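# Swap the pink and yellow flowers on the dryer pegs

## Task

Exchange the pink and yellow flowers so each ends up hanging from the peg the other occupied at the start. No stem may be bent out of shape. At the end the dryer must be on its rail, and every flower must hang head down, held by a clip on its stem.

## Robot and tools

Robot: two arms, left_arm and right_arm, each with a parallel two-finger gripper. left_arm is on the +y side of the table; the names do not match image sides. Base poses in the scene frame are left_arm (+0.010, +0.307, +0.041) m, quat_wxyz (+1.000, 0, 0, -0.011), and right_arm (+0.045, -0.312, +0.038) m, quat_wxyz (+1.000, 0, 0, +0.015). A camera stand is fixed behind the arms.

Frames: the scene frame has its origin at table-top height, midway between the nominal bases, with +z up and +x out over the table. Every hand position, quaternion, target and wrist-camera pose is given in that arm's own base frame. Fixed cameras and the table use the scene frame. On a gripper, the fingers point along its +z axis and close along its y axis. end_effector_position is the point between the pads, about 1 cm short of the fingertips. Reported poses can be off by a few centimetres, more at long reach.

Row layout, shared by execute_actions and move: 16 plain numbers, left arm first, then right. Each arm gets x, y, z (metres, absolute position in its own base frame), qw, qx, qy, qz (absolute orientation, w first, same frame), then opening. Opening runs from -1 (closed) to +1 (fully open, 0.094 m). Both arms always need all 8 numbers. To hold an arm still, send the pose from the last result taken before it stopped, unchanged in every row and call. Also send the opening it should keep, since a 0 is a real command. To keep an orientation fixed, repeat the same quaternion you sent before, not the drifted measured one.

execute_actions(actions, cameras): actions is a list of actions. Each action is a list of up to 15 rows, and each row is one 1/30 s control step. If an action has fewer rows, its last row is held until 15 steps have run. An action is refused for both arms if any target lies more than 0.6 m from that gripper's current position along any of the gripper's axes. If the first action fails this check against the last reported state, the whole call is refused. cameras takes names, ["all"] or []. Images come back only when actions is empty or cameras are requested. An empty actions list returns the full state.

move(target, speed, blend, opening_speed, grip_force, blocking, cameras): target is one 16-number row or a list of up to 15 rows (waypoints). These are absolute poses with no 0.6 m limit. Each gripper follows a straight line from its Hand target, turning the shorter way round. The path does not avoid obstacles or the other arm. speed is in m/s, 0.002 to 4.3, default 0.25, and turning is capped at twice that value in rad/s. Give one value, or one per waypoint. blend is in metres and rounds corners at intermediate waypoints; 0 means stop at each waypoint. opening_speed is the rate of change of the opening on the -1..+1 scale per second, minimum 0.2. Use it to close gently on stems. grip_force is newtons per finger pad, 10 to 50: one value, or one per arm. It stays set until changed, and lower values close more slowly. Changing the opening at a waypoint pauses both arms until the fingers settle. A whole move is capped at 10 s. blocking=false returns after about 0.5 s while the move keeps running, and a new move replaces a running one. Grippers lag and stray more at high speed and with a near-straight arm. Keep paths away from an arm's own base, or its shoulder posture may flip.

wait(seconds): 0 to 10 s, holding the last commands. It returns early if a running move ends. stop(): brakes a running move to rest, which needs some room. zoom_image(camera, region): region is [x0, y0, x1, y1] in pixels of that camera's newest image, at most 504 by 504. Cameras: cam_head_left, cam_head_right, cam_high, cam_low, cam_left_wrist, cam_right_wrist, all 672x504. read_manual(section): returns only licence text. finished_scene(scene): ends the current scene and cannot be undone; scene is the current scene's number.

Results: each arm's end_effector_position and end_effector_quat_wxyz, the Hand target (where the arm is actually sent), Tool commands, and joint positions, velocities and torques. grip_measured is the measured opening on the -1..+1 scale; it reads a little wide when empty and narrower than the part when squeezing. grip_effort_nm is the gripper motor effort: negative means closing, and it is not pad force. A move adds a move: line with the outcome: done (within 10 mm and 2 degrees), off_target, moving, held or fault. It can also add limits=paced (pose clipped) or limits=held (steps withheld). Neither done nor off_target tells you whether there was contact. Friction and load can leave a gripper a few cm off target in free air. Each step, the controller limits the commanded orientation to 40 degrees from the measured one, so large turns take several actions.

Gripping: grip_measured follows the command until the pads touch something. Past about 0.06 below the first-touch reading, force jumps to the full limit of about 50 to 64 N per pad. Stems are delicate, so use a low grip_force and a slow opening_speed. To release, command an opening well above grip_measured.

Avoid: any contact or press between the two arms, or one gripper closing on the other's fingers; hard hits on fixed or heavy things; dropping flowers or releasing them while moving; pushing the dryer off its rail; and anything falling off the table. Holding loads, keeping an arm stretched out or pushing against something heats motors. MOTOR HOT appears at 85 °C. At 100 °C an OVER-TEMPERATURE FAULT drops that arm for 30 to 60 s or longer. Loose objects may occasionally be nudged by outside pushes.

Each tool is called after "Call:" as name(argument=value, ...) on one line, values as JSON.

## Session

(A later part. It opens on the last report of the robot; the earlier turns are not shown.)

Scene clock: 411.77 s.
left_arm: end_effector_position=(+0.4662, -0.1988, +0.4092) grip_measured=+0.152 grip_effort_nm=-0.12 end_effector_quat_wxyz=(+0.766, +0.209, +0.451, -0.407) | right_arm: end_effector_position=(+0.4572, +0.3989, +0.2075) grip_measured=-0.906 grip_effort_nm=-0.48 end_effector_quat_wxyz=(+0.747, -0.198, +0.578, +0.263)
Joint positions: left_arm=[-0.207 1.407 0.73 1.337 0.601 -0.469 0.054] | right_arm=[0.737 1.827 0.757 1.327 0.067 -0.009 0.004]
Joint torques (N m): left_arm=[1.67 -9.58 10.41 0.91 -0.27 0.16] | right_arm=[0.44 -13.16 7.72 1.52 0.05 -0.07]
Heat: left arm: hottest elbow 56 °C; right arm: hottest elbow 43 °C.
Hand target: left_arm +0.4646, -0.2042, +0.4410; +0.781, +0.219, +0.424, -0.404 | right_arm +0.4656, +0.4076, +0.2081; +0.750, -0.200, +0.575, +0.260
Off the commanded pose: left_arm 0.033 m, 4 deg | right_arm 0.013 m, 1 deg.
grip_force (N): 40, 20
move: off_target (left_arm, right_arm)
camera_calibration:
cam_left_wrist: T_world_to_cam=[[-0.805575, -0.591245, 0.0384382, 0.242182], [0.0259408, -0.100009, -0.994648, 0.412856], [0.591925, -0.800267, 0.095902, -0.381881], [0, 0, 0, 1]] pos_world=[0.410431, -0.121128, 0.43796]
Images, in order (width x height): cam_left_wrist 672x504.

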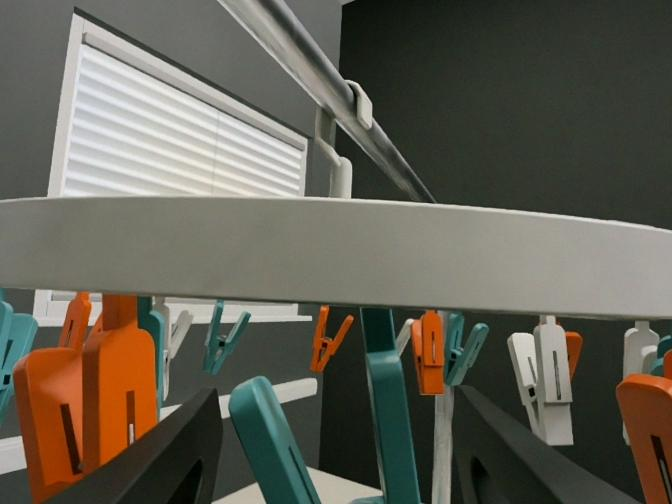

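Call:
move(target=[0.4665, -0.205, 0.4415, 0.78059, 0.21922, 0.42382, -0.40375, -0.75, 0.466, 0.408, 0.208, 0.74945, -0.1997, 0.57507, 0.26025, -1.0], speed=0.08, grip_force=[40, 20], opening_speed=0.5, cameras=["cam_left_wrist", "cam_low", "cam_head_left", "cam_head_right", "cam_right_wrist"])

Call:
zoom_image(camera="cam_low", region=[190, 40, 290, 240])

Call:
zoom_image(camera="cam_head_left", region=[200, 30, 290, 130])

Call:
zoom_image(camera="cam_head_right", region=[190, 30, 280, 130])

Scene clock: 416.87 s.
left_arm: end_effector_position=(+0.4656, -0.1987, +0.4103) grip_measured=-0.580 grip_effort_nm=-0.83 end_effector_quat_wxyz=(+0.767, +0.209, +0.450, -0.407) | right_arm: end_effector_position=(+0.4572, +0.3989, +0.2075) grip_measured=-0.906 grip_effort_nm=-0.48 end_effector_quat_wxyz=(+0.747, -0.198, +0.578, +0.263)
Joint positions: left_arm=[-0.207 1.405 0.73 1.337 0.6 -0.468 0.02] | right_arm=[0.737 1.827 0.757 1.327 0.067 -0.009 0.004]
Joint torques (N m): left_arm=[1.67 -9.41 10.43 0.96 -0.26 0.17] | right_arm=[0.67 -13.33 7.69 1.5 0.05 -0.06]
Heat: left arm: hottest elbow 57 °C; right arm: hottest elbow 43 °C.
Hand target: left_arm +0.4648, -0.2042, +0.4409; +0.781, +0.219, +0.424, -0.404 | right_arm +0.4656, +0.4076, +0.2081; +0.750, -0.200, +0.575, +0.260
Off the commanded pose: left_arm 0.032 m, 4 deg | right_arm 0.013 m, 1 deg.
grip_force (N): 40, 20
move: off_target (left_arm, right_arm)
camera_calibration:
cam_left_wrist: T_world_to_cam=[[-0.805276, -0.591753, 0.0368587, 0.242093], [0.0282791, -0.10043, -0.994542, 0.412709], [0.592225, -0.799839, 0.0976085, -0.382374], [0, 0, 0, 1]] pos_world=[0.409733, -0.12113, 0.438856]
cam_right_wrist: T_world_to_cam=[[0.62409, -0.781351, 0.00128279, 0.0250498], [-0.132485, -0.107438, -0.985345, 0.348235], [0.770039, 0.614774, -0.170568, -0.473039], [0, 0, 0, 1]] pos_world=[0.394761, 0.347798, 0.262414]
Images, in order (width x height): cam_head_left 672x504, cam_head_right 672x504, cam_low 672x504, cam_left_wrist 672x504, cam_right_wrist 672x504.

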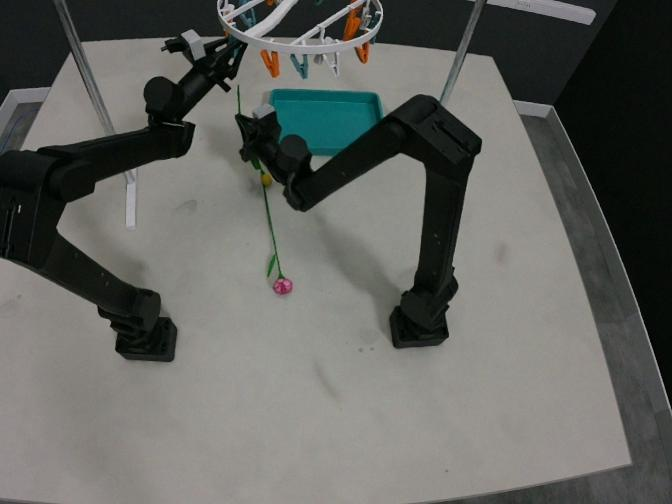

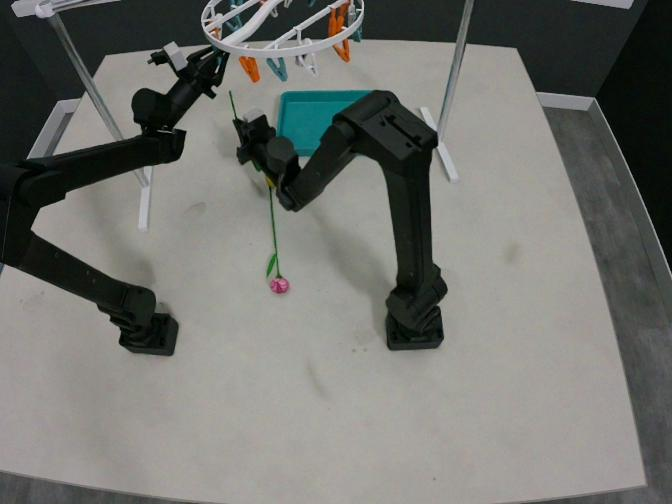

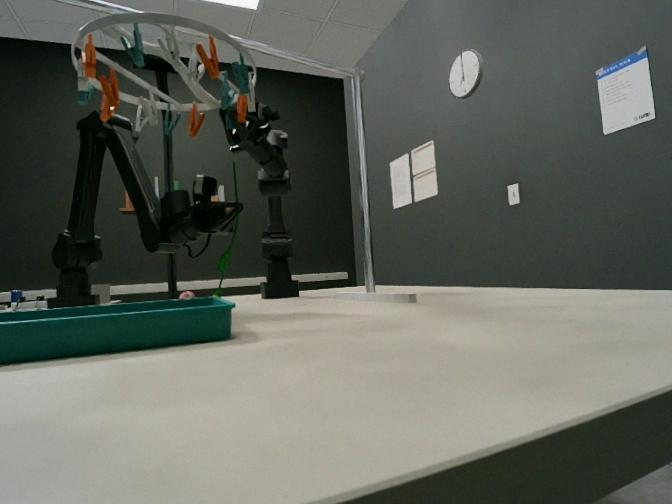

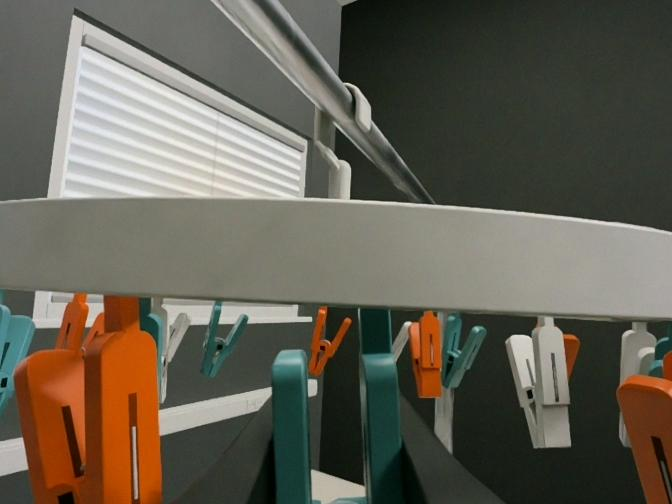

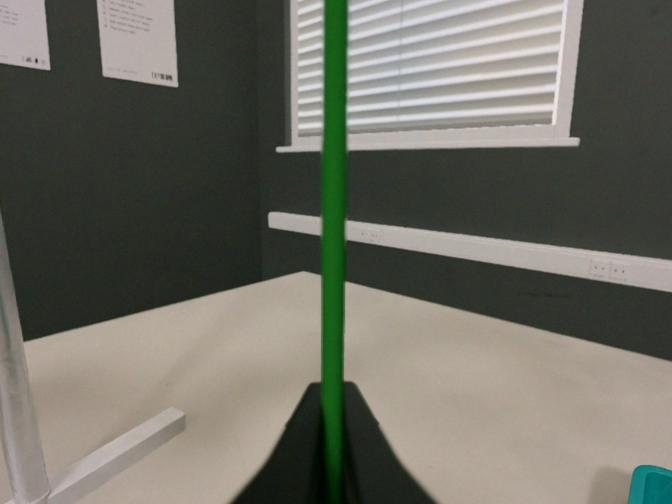

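Scaled by 2.520 from the camera's 672x504 image, which has a finer 960x720 frame.

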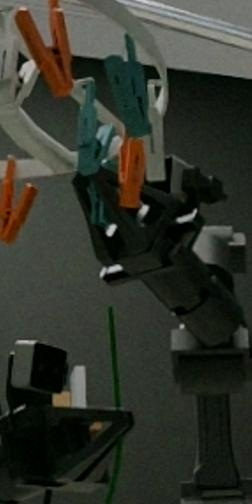

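Scaled by 5.040 from the camera's 672x504 image, which has a finer 960x720 frame.

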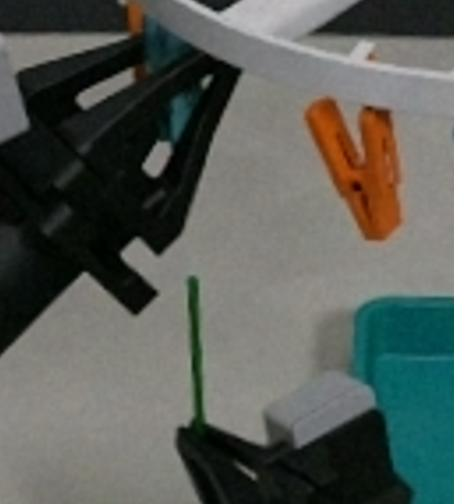

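Scaled by 5.040 from the camera's 672x504 image, which has a finer 960x720 frame.

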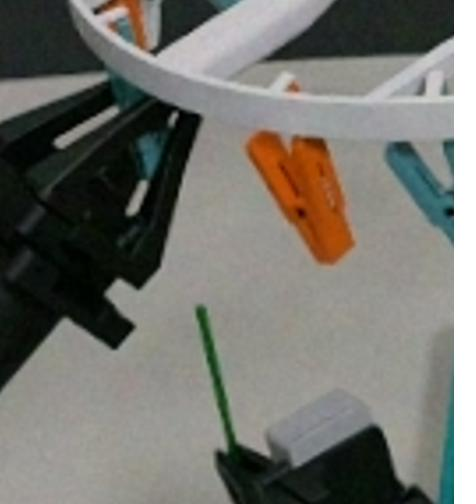

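Call:
zoom_image(camera="cam_low", region=[208, 80, 268, 180])

Scaled by 5.040 from the camera's 672x504 image, which has a finer 960x720 frame.

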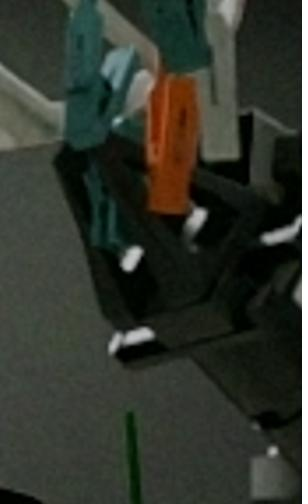

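Call:
zoom_image(camera="cam_head_left", region=[220, 100, 320, 220])

Call:
zoom_image(camera="cam_head_right", region=[220, 100, 320, 220])

Call:
zoom_image(camera="cam_low", region=[190, 150, 270, 310])

Scaled by 4.200 from the camera's 672x504 image, which has a finer 960x720 frame.

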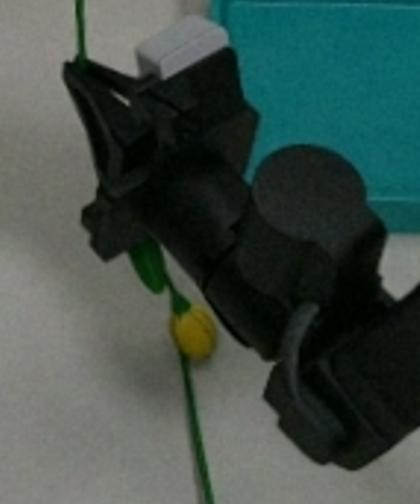

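Scaled by 4.200 from the camera's 672x504 image, which has a finer 960x720 frame.

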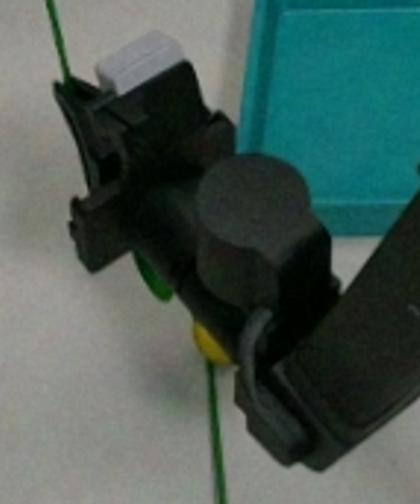

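Scaled by 3.150 from the camera's 672x504 image, which has a finer 960x720 frame.

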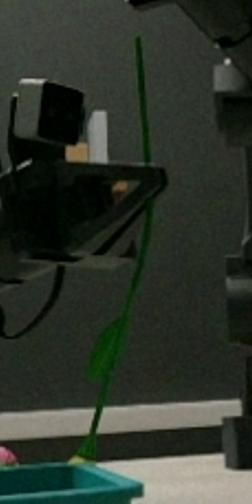

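Call:
wait(seconds=0, cameras=["cam_high", "cam_head_left", "cam_head_right", "cam_low"])

Call:
zoom_image(camera="cam_high", region=[270, 160, 400, 300])

Call:
zoom_image(camera="cam_low", region=[195, 200, 255, 310])

Scene clock: 482.50 s.
left_arm: end_effector_position=(+0.4656, -0.1987, +0.4103) grip_measured=-0.585 grip_effort_nm=-0.88 end_effector_quat_wxyz=(+0.767, +0.209, +0.450, -0.407) | right_arm: end_effector_position=(+0.4572, +0.3989, +0.2075) grip_measured=-0.906 grip_effort_nm=-0.48 end_effector_quat_wxyz=(+0.747, -0.198, +0.578, +0.263)
Joint positions: left_arm=[-0.207 1.405 0.73 1.337 0.6 -0.468 0.02] | right_arm=[0.737 1.827 0.757 1.327 0.067 -0.009 0.004]
Joint torques (N m): left_arm=[1.67 -9.35 10.44 0.98 -0.26 0.17] | right_arm=[0.73 -13.1 7.72 1.47 0.06 -0.06]
Heat: left arm: hottest elbow 61 °C; right arm: hottest elbow 43 °C.
Hand target: left_arm +0.4648, -0.2042, +0.4409; +0.781, +0.219, +0.424, -0.404 | right_arm +0.4656, +0.4076, +0.2081; +0.750, -0.200, +0.575, +0.260
Tool commands: left_gripper/opening=-0.75 right_gripper/opening=-1.0
Off the commanded pose: left_arm 0.032 m, 4 deg | right_arm 0.013 m, 1 deg.
grip_force (N): 40, 20
Images, in order (width x height): cam_head_left 672x504, cam_head_right 672x504, cam_high 672x504, cam_low 672x504.

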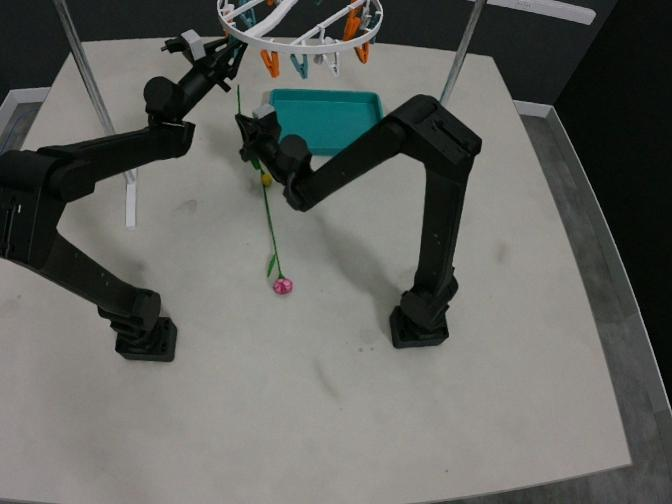

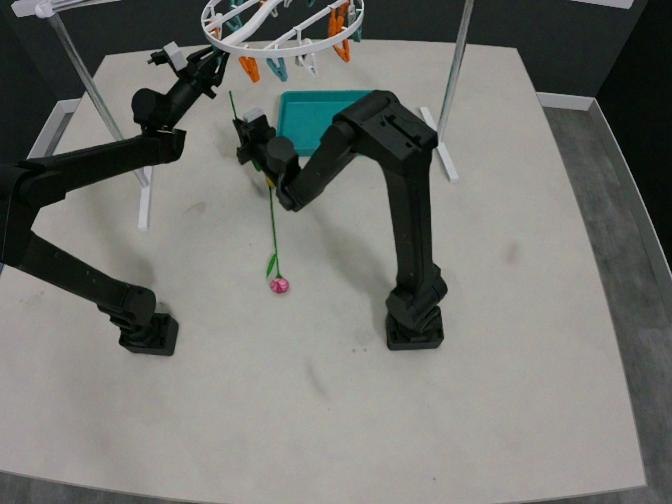

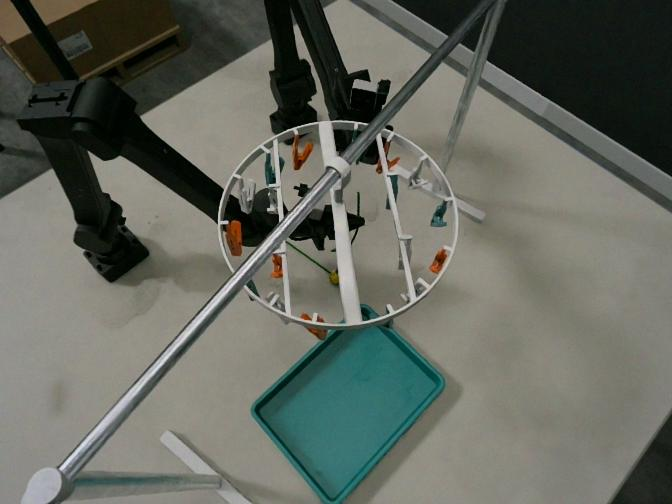

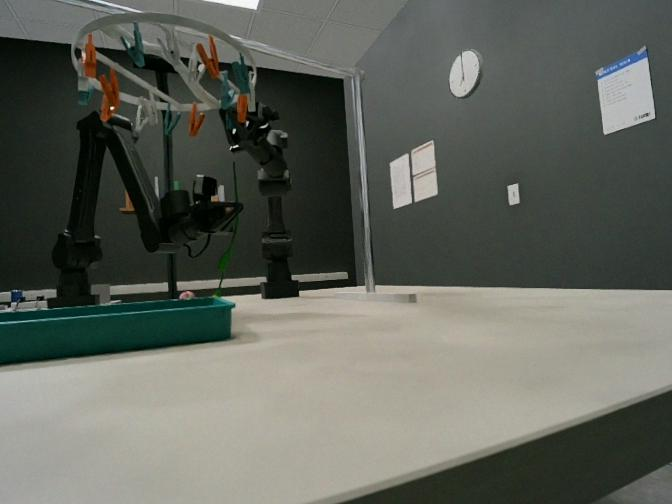

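Scaled by 3.600 from the camera's 672x504 image, which has a finer 960x720 frame.

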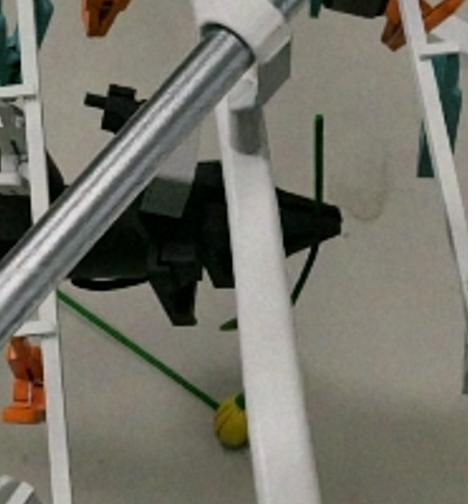

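Scaled by 4.582 from the camera's 672x504 image, which has a finer 960x720 frame.

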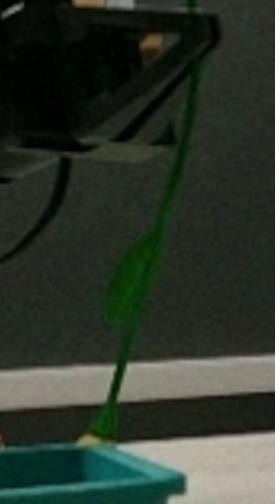

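Call:
zoom_image(camera="cam_head_left", region=[245, 155, 295, 205])

Call:
zoom_image(camera="cam_high", region=[310, 220, 370, 290])

Scaled by 10.080 from the camera's 672x504 image, which has a finer 960x720 frame.

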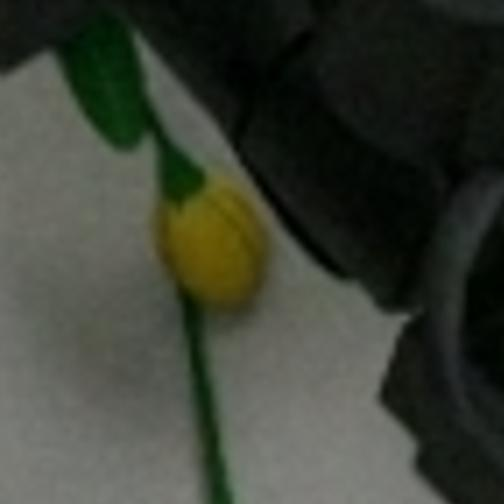

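Scaled by 7.200 from the camera's 672x504 image, which has a finer 960x720 frame.

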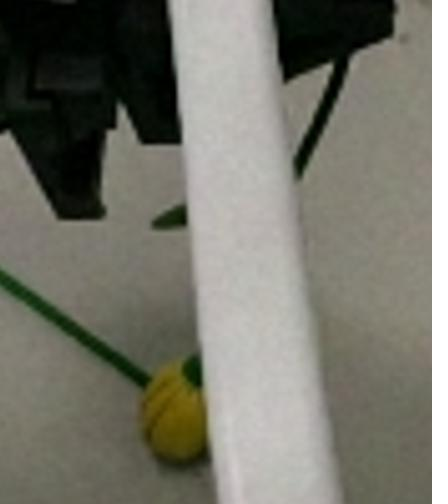

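Call:
move(target=[0.4665, -0.205, 0.4415, 0.78059, 0.21922, 0.42382, -0.40375, -0.75, 0.466, 0.408, 0.238, 0.74945, -0.1997, 0.57507, 0.26025, -1.0], speed=0.06, cameras=["cam_low", "cam_head_left", "cam_head_right", "cam_high"])

Call:
zoom_image(camera="cam_low", region=[190, 80, 270, 310])

Call:
zoom_image(camera="cam_head_left", region=[200, 30, 310, 210])

Call:
zoom_image(camera="cam_head_right", region=[190, 30, 300, 210])

Scene clock: 538.20 s.
left_arm: end_effector_position=(+0.4656, -0.1987, +0.4103) grip_measured=-0.585 grip_effort_nm=-0.88 end_effector_quat_wxyz=(+0.767, +0.209, +0.450, -0.407) | right_arm: end_effector_position=(+0.4591, +0.4007, +0.2191) grip_measured=-0.906 grip_effort_nm=-0.48 end_effector_quat_wxyz=(+0.738, -0.202, +0.589, +0.259)
Joint positions: left_arm=[-0.207 1.405 0.73 1.337 0.6 -0.468 0.02] | right_arm=[0.737 1.775 0.763 1.238 0.067 -0.009 0.004]
Joint torques (N m): left_arm=[1.73 -9.41 10.43 0.98 -0.26 0.17] | right_arm=[0.79 -15.5 8.1 1.59 0.06 -0.07]
Heat: left arm: hottest elbow 63 °C; right arm: hottest elbow 43 °C.
Hand target: left_arm +0.4648, -0.2042, +0.4409; +0.781, +0.219, +0.424, -0.404 | right_arm +0.4653, +0.4074, +0.2382; +0.750, -0.200, +0.575, +0.260
Off the commanded pose: left_arm 0.032 m, 4 deg | right_arm 0.021 m, 2 deg.
grip_force (N): 40, 20
move: off_target (left_arm, right_arm)
Images, in order (width x height): cam_head_left 672x504, cam_head_right 672x504, cam_high 672x504, cam_low 672x504.

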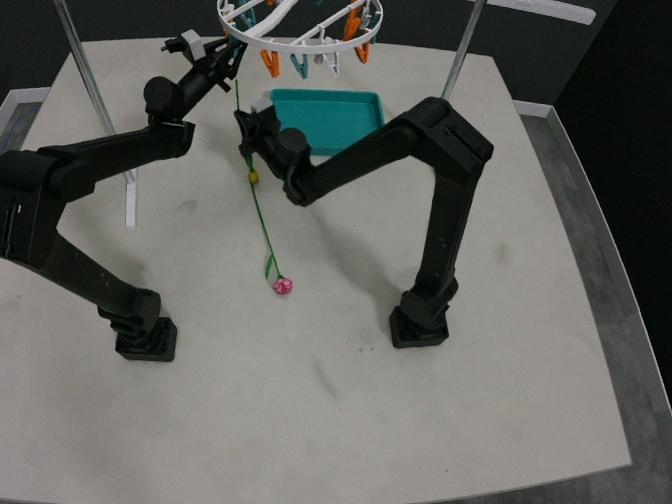

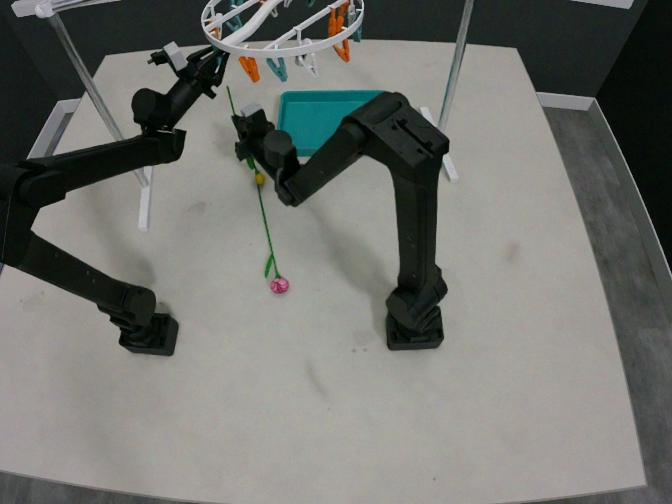

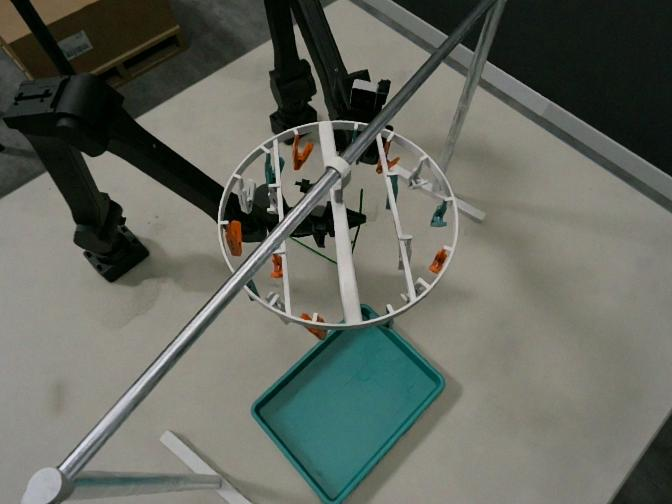

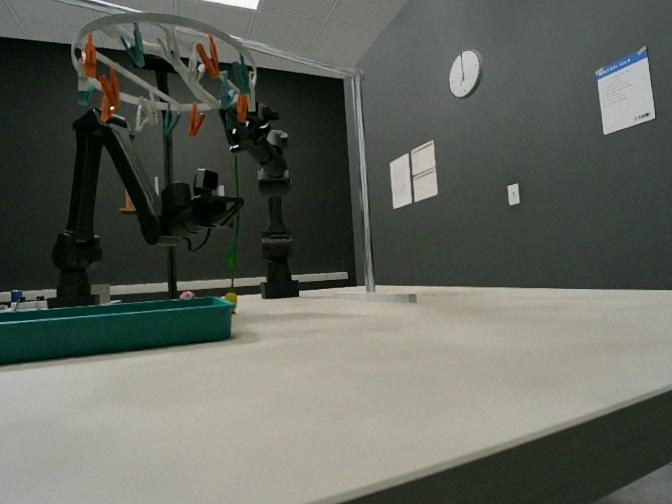

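Scaled by 2.191 from the camera's 672x504 image, which has a finer 960x720 frame.

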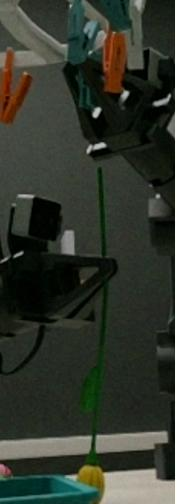

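Scaled by 2.800 from the camera's 672x504 image, which has a finer 960x720 frame.

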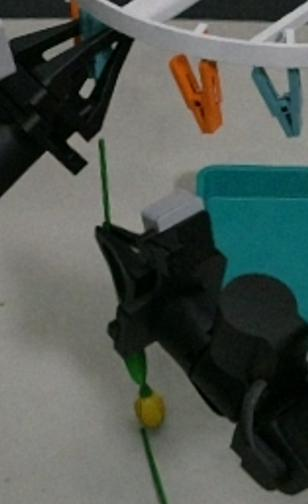

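Scaled by 2.800 from the camera's 672x504 image, which has a finer 960x720 frame.

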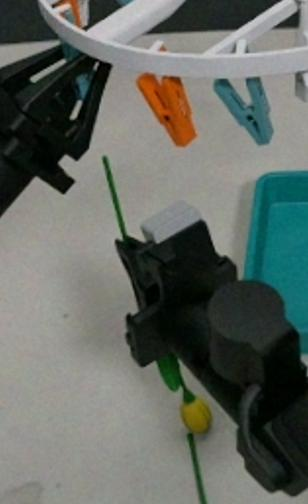

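Call:
move(target=[0.4665, -0.205, 0.4415, 0.78059, 0.21922, 0.42382, -0.40375, -0.75, 0.436, 0.4035, 0.275, 0.74945, -0.1997, 0.57507, 0.26025, -1.0], speed=0.1, cameras=["cam_low", "cam_head_left", "cam_head_right"])

Call:
zoom_image(camera="cam_low", region=[205, 90, 265, 190])

Call:
zoom_image(camera="cam_head_left", region=[210, 30, 270, 110])

Call:
zoom_image(camera="cam_head_right", region=[195, 30, 255, 110])

Scene clock: 569.70 s.
left_arm: end_effector_position=(+0.4656, -0.1987, +0.4103) grip_measured=-0.585 grip_effort_nm=-0.88 end_effector_quat_wxyz=(+0.767, +0.209, +0.450, -0.407) | right_arm: end_effector_position=(+0.4405, +0.4012, +0.2782) grip_measured=-0.906 grip_effort_nm=-0.48 end_effector_quat_wxyz=(+0.751, -0.192, +0.573, +0.265)
Joint positions: left_arm=[-0.207 1.405 0.73 1.337 0.6 -0.468 0.02] | right_arm=[0.77 1.631 0.757 1.149 0.104 -0.013 0.004]
Joint torques (N m): left_arm=[1.73 -9.41 10.44 0.98 -0.26 0.17] | right_arm=[1.2 -14.04 5.76 1.58 0.07 -0.12]
Heat: left arm: hottest elbow 63 °C; right arm: hottest elbow 43 °C.
Hand target: left_arm +0.4648, -0.2042, +0.4409; +0.781, +0.219, +0.424, -0.404 | right_arm +0.4361, +0.4035, +0.2750; +0.749, -0.200, +0.575, +0.260
Off the commanded pose: left_arm 0.032 m, 4 deg | right_arm 0.006 m, 1 deg.
grip_force (N): 40, 20
move: off_target (left_arm)
Images, in order (width x height): cam_head_left 672x504, cam_head_right 672x504, cam_low 672x504.

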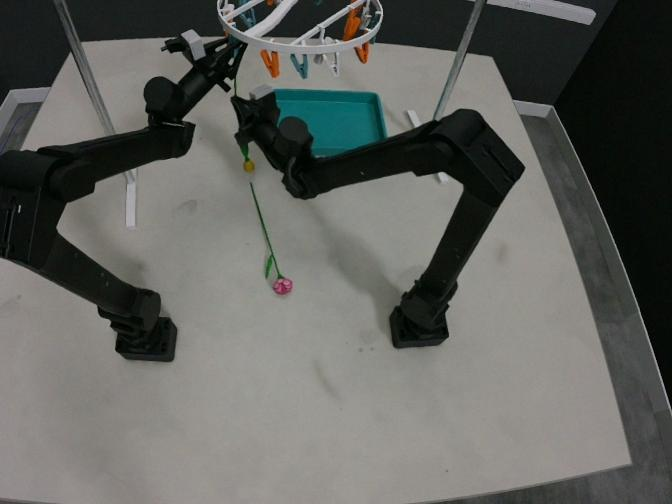

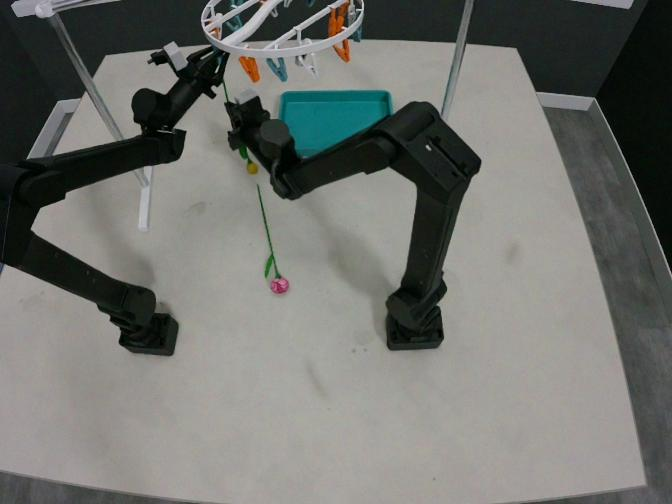

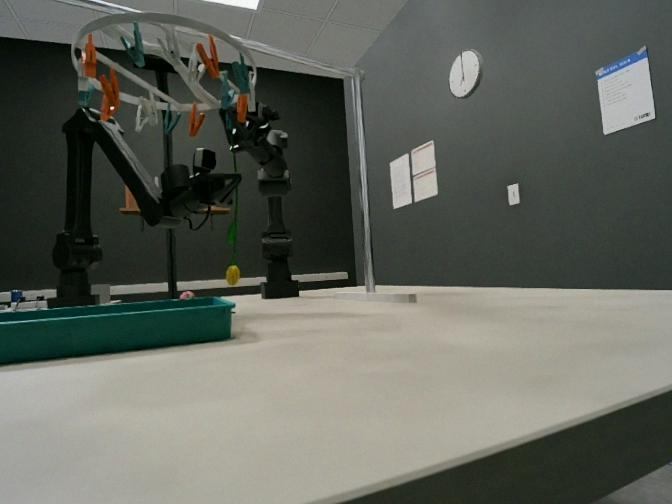

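Scaled by 5.040 from the camera's 672x504 image, which has a finer 960x720 frame.

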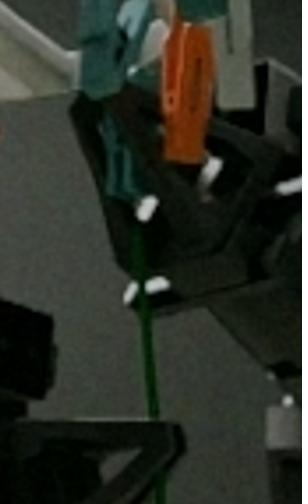

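Scaled by 6.300 from the camera's 672x504 image, which has a finer 960x720 frame.

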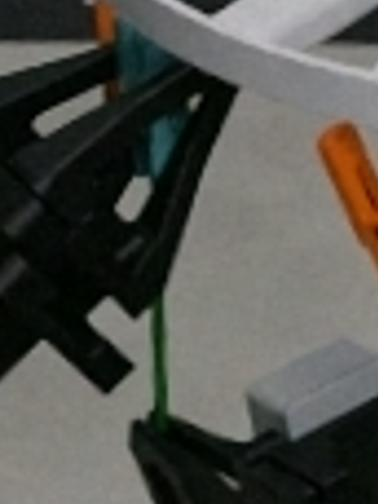

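Scaled by 6.300 from the camera's 672x504 image, which has a finer 960x720 frame.

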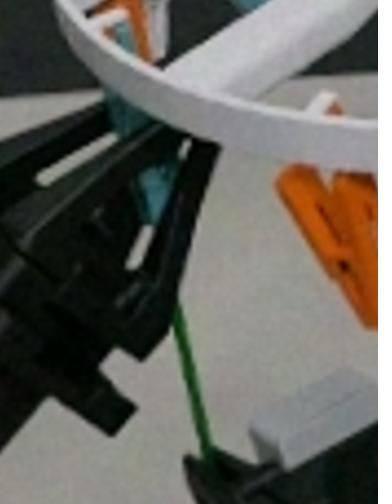

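Call:
move(target=[0.4665, -0.205, 0.4415, 0.78059, 0.21922, 0.42382, -0.40375, -0.75, 0.4245, 0.402, 0.273, 0.74945, -0.1997, 0.57507, 0.26025, -1.0], speed=0.06, cameras=["cam_low", "cam_head_left", "cam_head_right", "cam_right_wrist"])

Call:
zoom_image(camera="cam_low", region=[205, 90, 265, 190])

Call:
zoom_image(camera="cam_head_left", region=[210, 30, 270, 110])

Call:
zoom_image(camera="cam_head_right", region=[195, 30, 255, 110])

Scene clock: 595.60 s.
left_arm: end_effector_position=(+0.4656, -0.1987, +0.4103) grip_measured=-0.585 grip_effort_nm=-0.88 end_effector_quat_wxyz=(+0.767, +0.209, +0.450, -0.407) | right_arm: end_effector_position=(+0.4311, +0.4009, +0.2689) grip_measured=-0.906 grip_effort_nm=-0.48 end_effector_quat_wxyz=(+0.746, -0.195, +0.581, +0.262)
Joint positions: left_arm=[-0.207 1.405 0.73 1.337 0.6 -0.468 0.02] | right_arm=[0.785 1.625 0.731 1.149 0.12 -0.017 0.004]
Joint torques (N m): left_arm=[1.73 -9.35 10.45 0.96 -0.26 0.17] | right_arm=[1.38 -14.33 5.59 2.17 0.07 -0.12]
Heat: left arm: hottest elbow 64 °C; right arm: hottest elbow 41 °C.
Hand target: left_arm +0.4648, -0.2042, +0.4409; +0.781, +0.219, +0.424, -0.404 | right_arm +0.4246, +0.4019, +0.2729; +0.749, -0.200, +0.575, +0.260
Off the commanded pose: left_arm 0.032 m, 4 deg | right_arm 0.008 m, 1 deg.
grip_force (N): 40, 20
move: off_target (left_arm)
camera_calibration:
cam_right_wrist: T_world_to_cam=[[0.619566, -0.784936, -0.00373337, 0.0475381], [-0.1398, -0.105664, -0.984526, 0.407635], [0.772395, 0.6105, -0.1752, -0.441775], [0, 0, 0, 1]] pos_world=[0.368759, 0.350091, 0.324105]
Images, in order (width x height): cam_head_left 672x504, cam_head_right 672x504, cam_low 672x504, cam_right_wrist 672x504.

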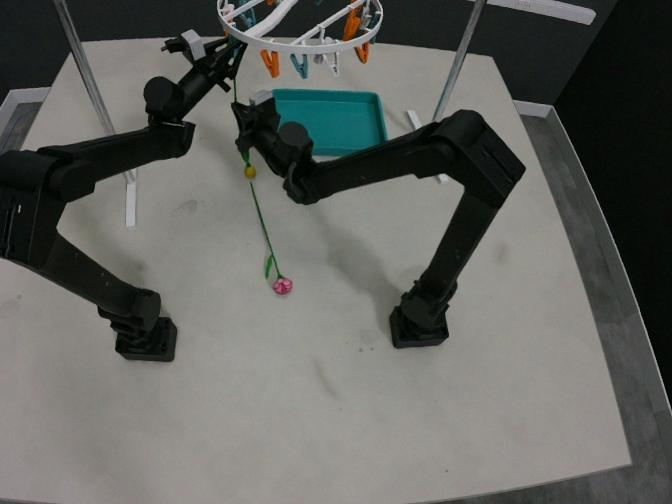

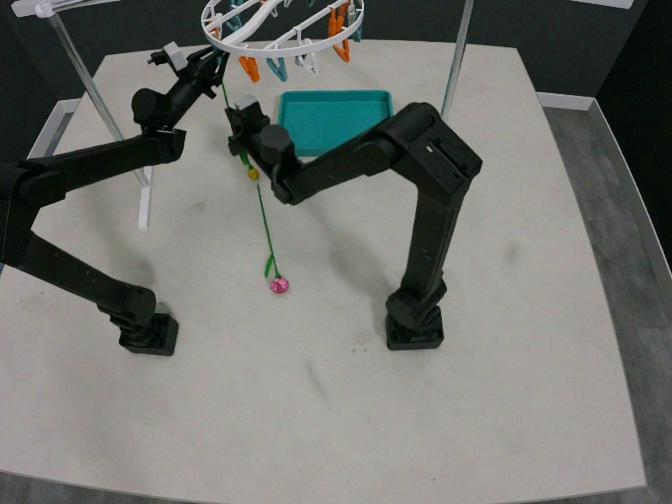

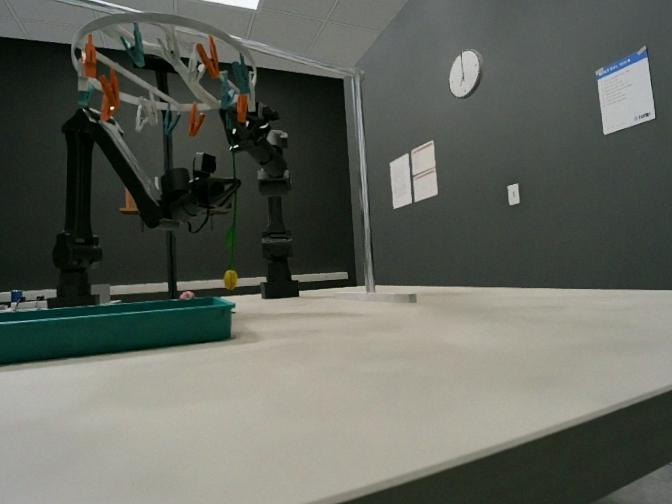

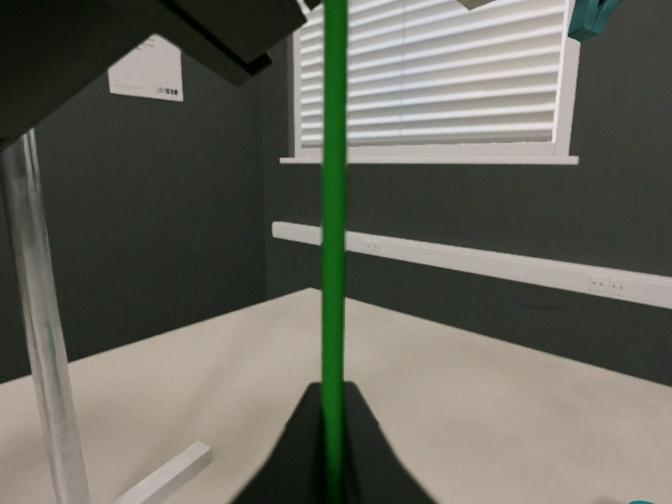

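Scaled by 5.040 from the camera's 672x504 image, which has a finer 960x720 frame.

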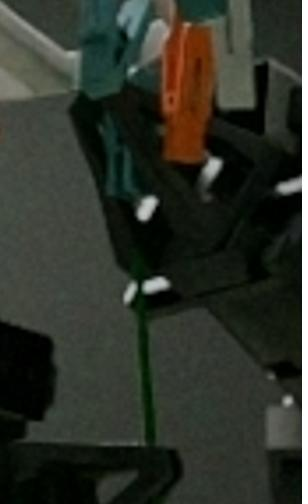

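Scaled by 6.300 from the camera's 672x504 image, which has a finer 960x720 frame.

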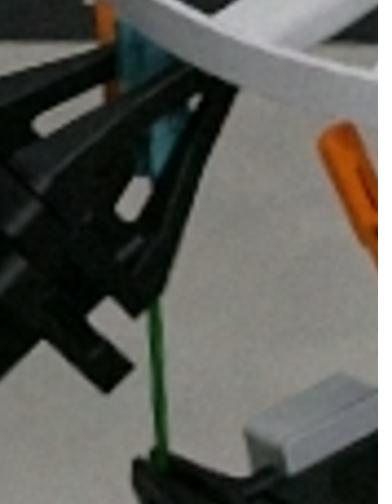

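Scaled by 6.300 from the camera's 672x504 image, which has a finer 960x720 frame.

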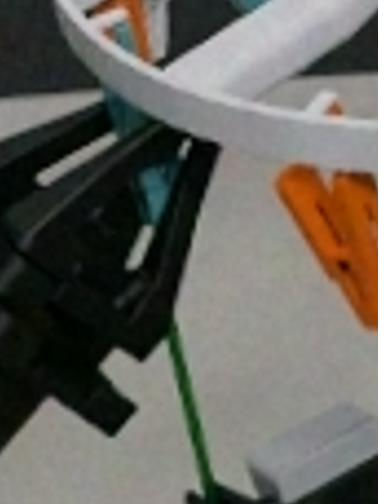

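Call:
zoom_image(camera="cam_low", region=[217, 112, 247, 152])

Scaled by 12.600 from the camera's 672x504 image, which has a finer 960x720 frame.

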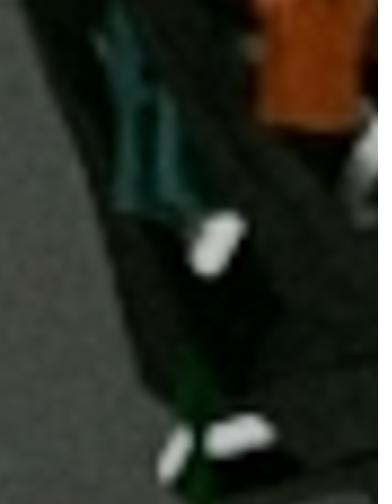

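Call:
move(target=[0.4665, -0.205, 0.4415, 0.78059, 0.21922, 0.42382, -0.40375, -0.75, 0.4168, 0.3965, 0.274, 0.74945, -0.1997, 0.57507, 0.26025, -1.0], speed=0.06, cameras=["cam_low", "cam_head_left", "cam_head_right"])

Call:
zoom_image(camera="cam_low", region=[217, 112, 247, 152])

Call:
zoom_image(camera="cam_head_left", region=[210, 30, 270, 110])

Call:
zoom_image(camera="cam_head_right", region=[195, 30, 255, 110])

Scene clock: 613.77 s.
left_arm: end_effector_position=(+0.4656, -0.1987, +0.4103) grip_measured=-0.585 grip_effort_nm=-0.88 end_effector_quat_wxyz=(+0.767, +0.209, +0.450, -0.407) | right_arm: end_effector_position=(+0.4239, +0.3954, +0.2697) grip_measured=-0.906 grip_effort_nm=-0.48 end_effector_quat_wxyz=(+0.745, -0.195, +0.582, +0.261)
Joint positions: left_arm=[-0.207 1.405 0.73 1.337 0.6 -0.468 0.02] | right_arm=[0.788 1.603 0.706 1.149 0.124 -0.018 0.004]
Joint torques (N m): left_arm=[1.67 -9.35 10.44 0.96 -0.26 0.16] | right_arm=[1.32 -13.68 5.57 2.35 0.07 -0.11]
Heat: left arm: hottest elbow 64 °C; right arm: hottest elbow 40 °C.
Hand target: left_arm +0.4648, -0.2042, +0.4409; +0.781, +0.219, +0.424, -0.404 | right_arm +0.4170, +0.3965, +0.2741; +0.749, -0.200, +0.575, +0.260
Off the commanded pose: left_arm 0.032 m, 4 deg | right_arm 0.008 m, 1 deg.
grip_force (N): 40, 20
move: off_target (left_arm)
Images, in order (width x height): cam_head_left 672x504, cam_head_right 672x504, cam_low 672x504.

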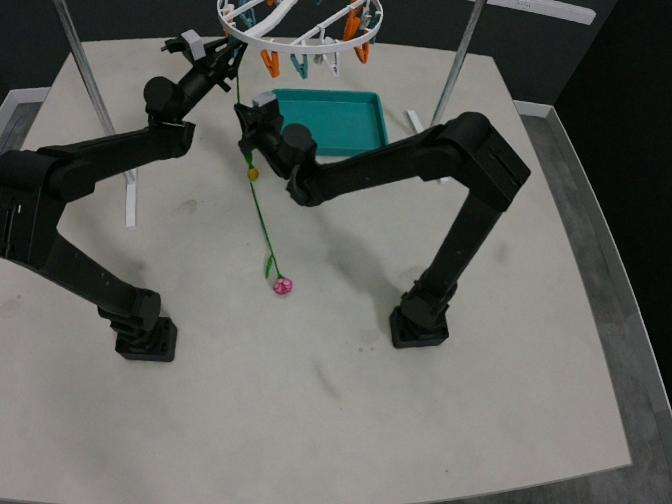

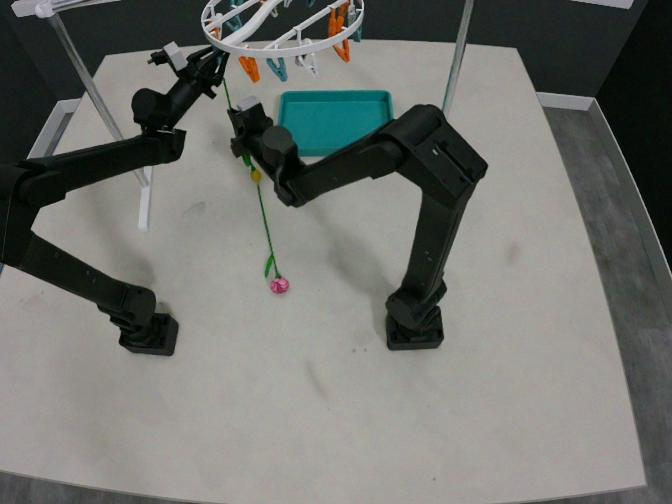

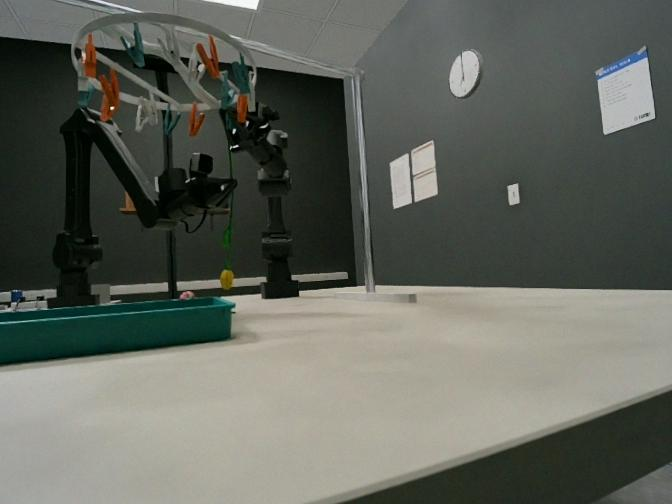

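Scaled by 12.600 from the camera's 672x504 image, which has a finer 960x720 frame.

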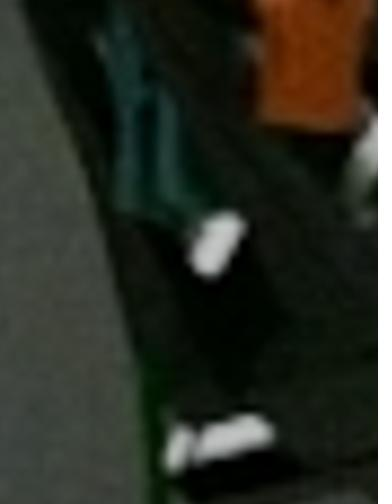

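Scaled by 6.300 from the camera's 672x504 image, which has a finer 960x720 frame.

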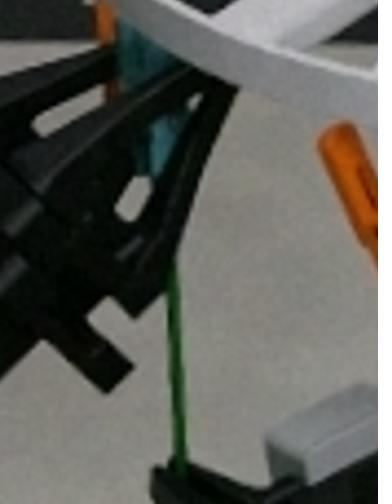

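Scaled by 6.300 from the camera's 672x504 image, which has a finer 960x720 frame.

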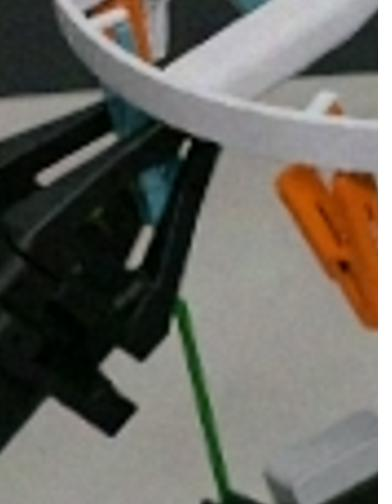

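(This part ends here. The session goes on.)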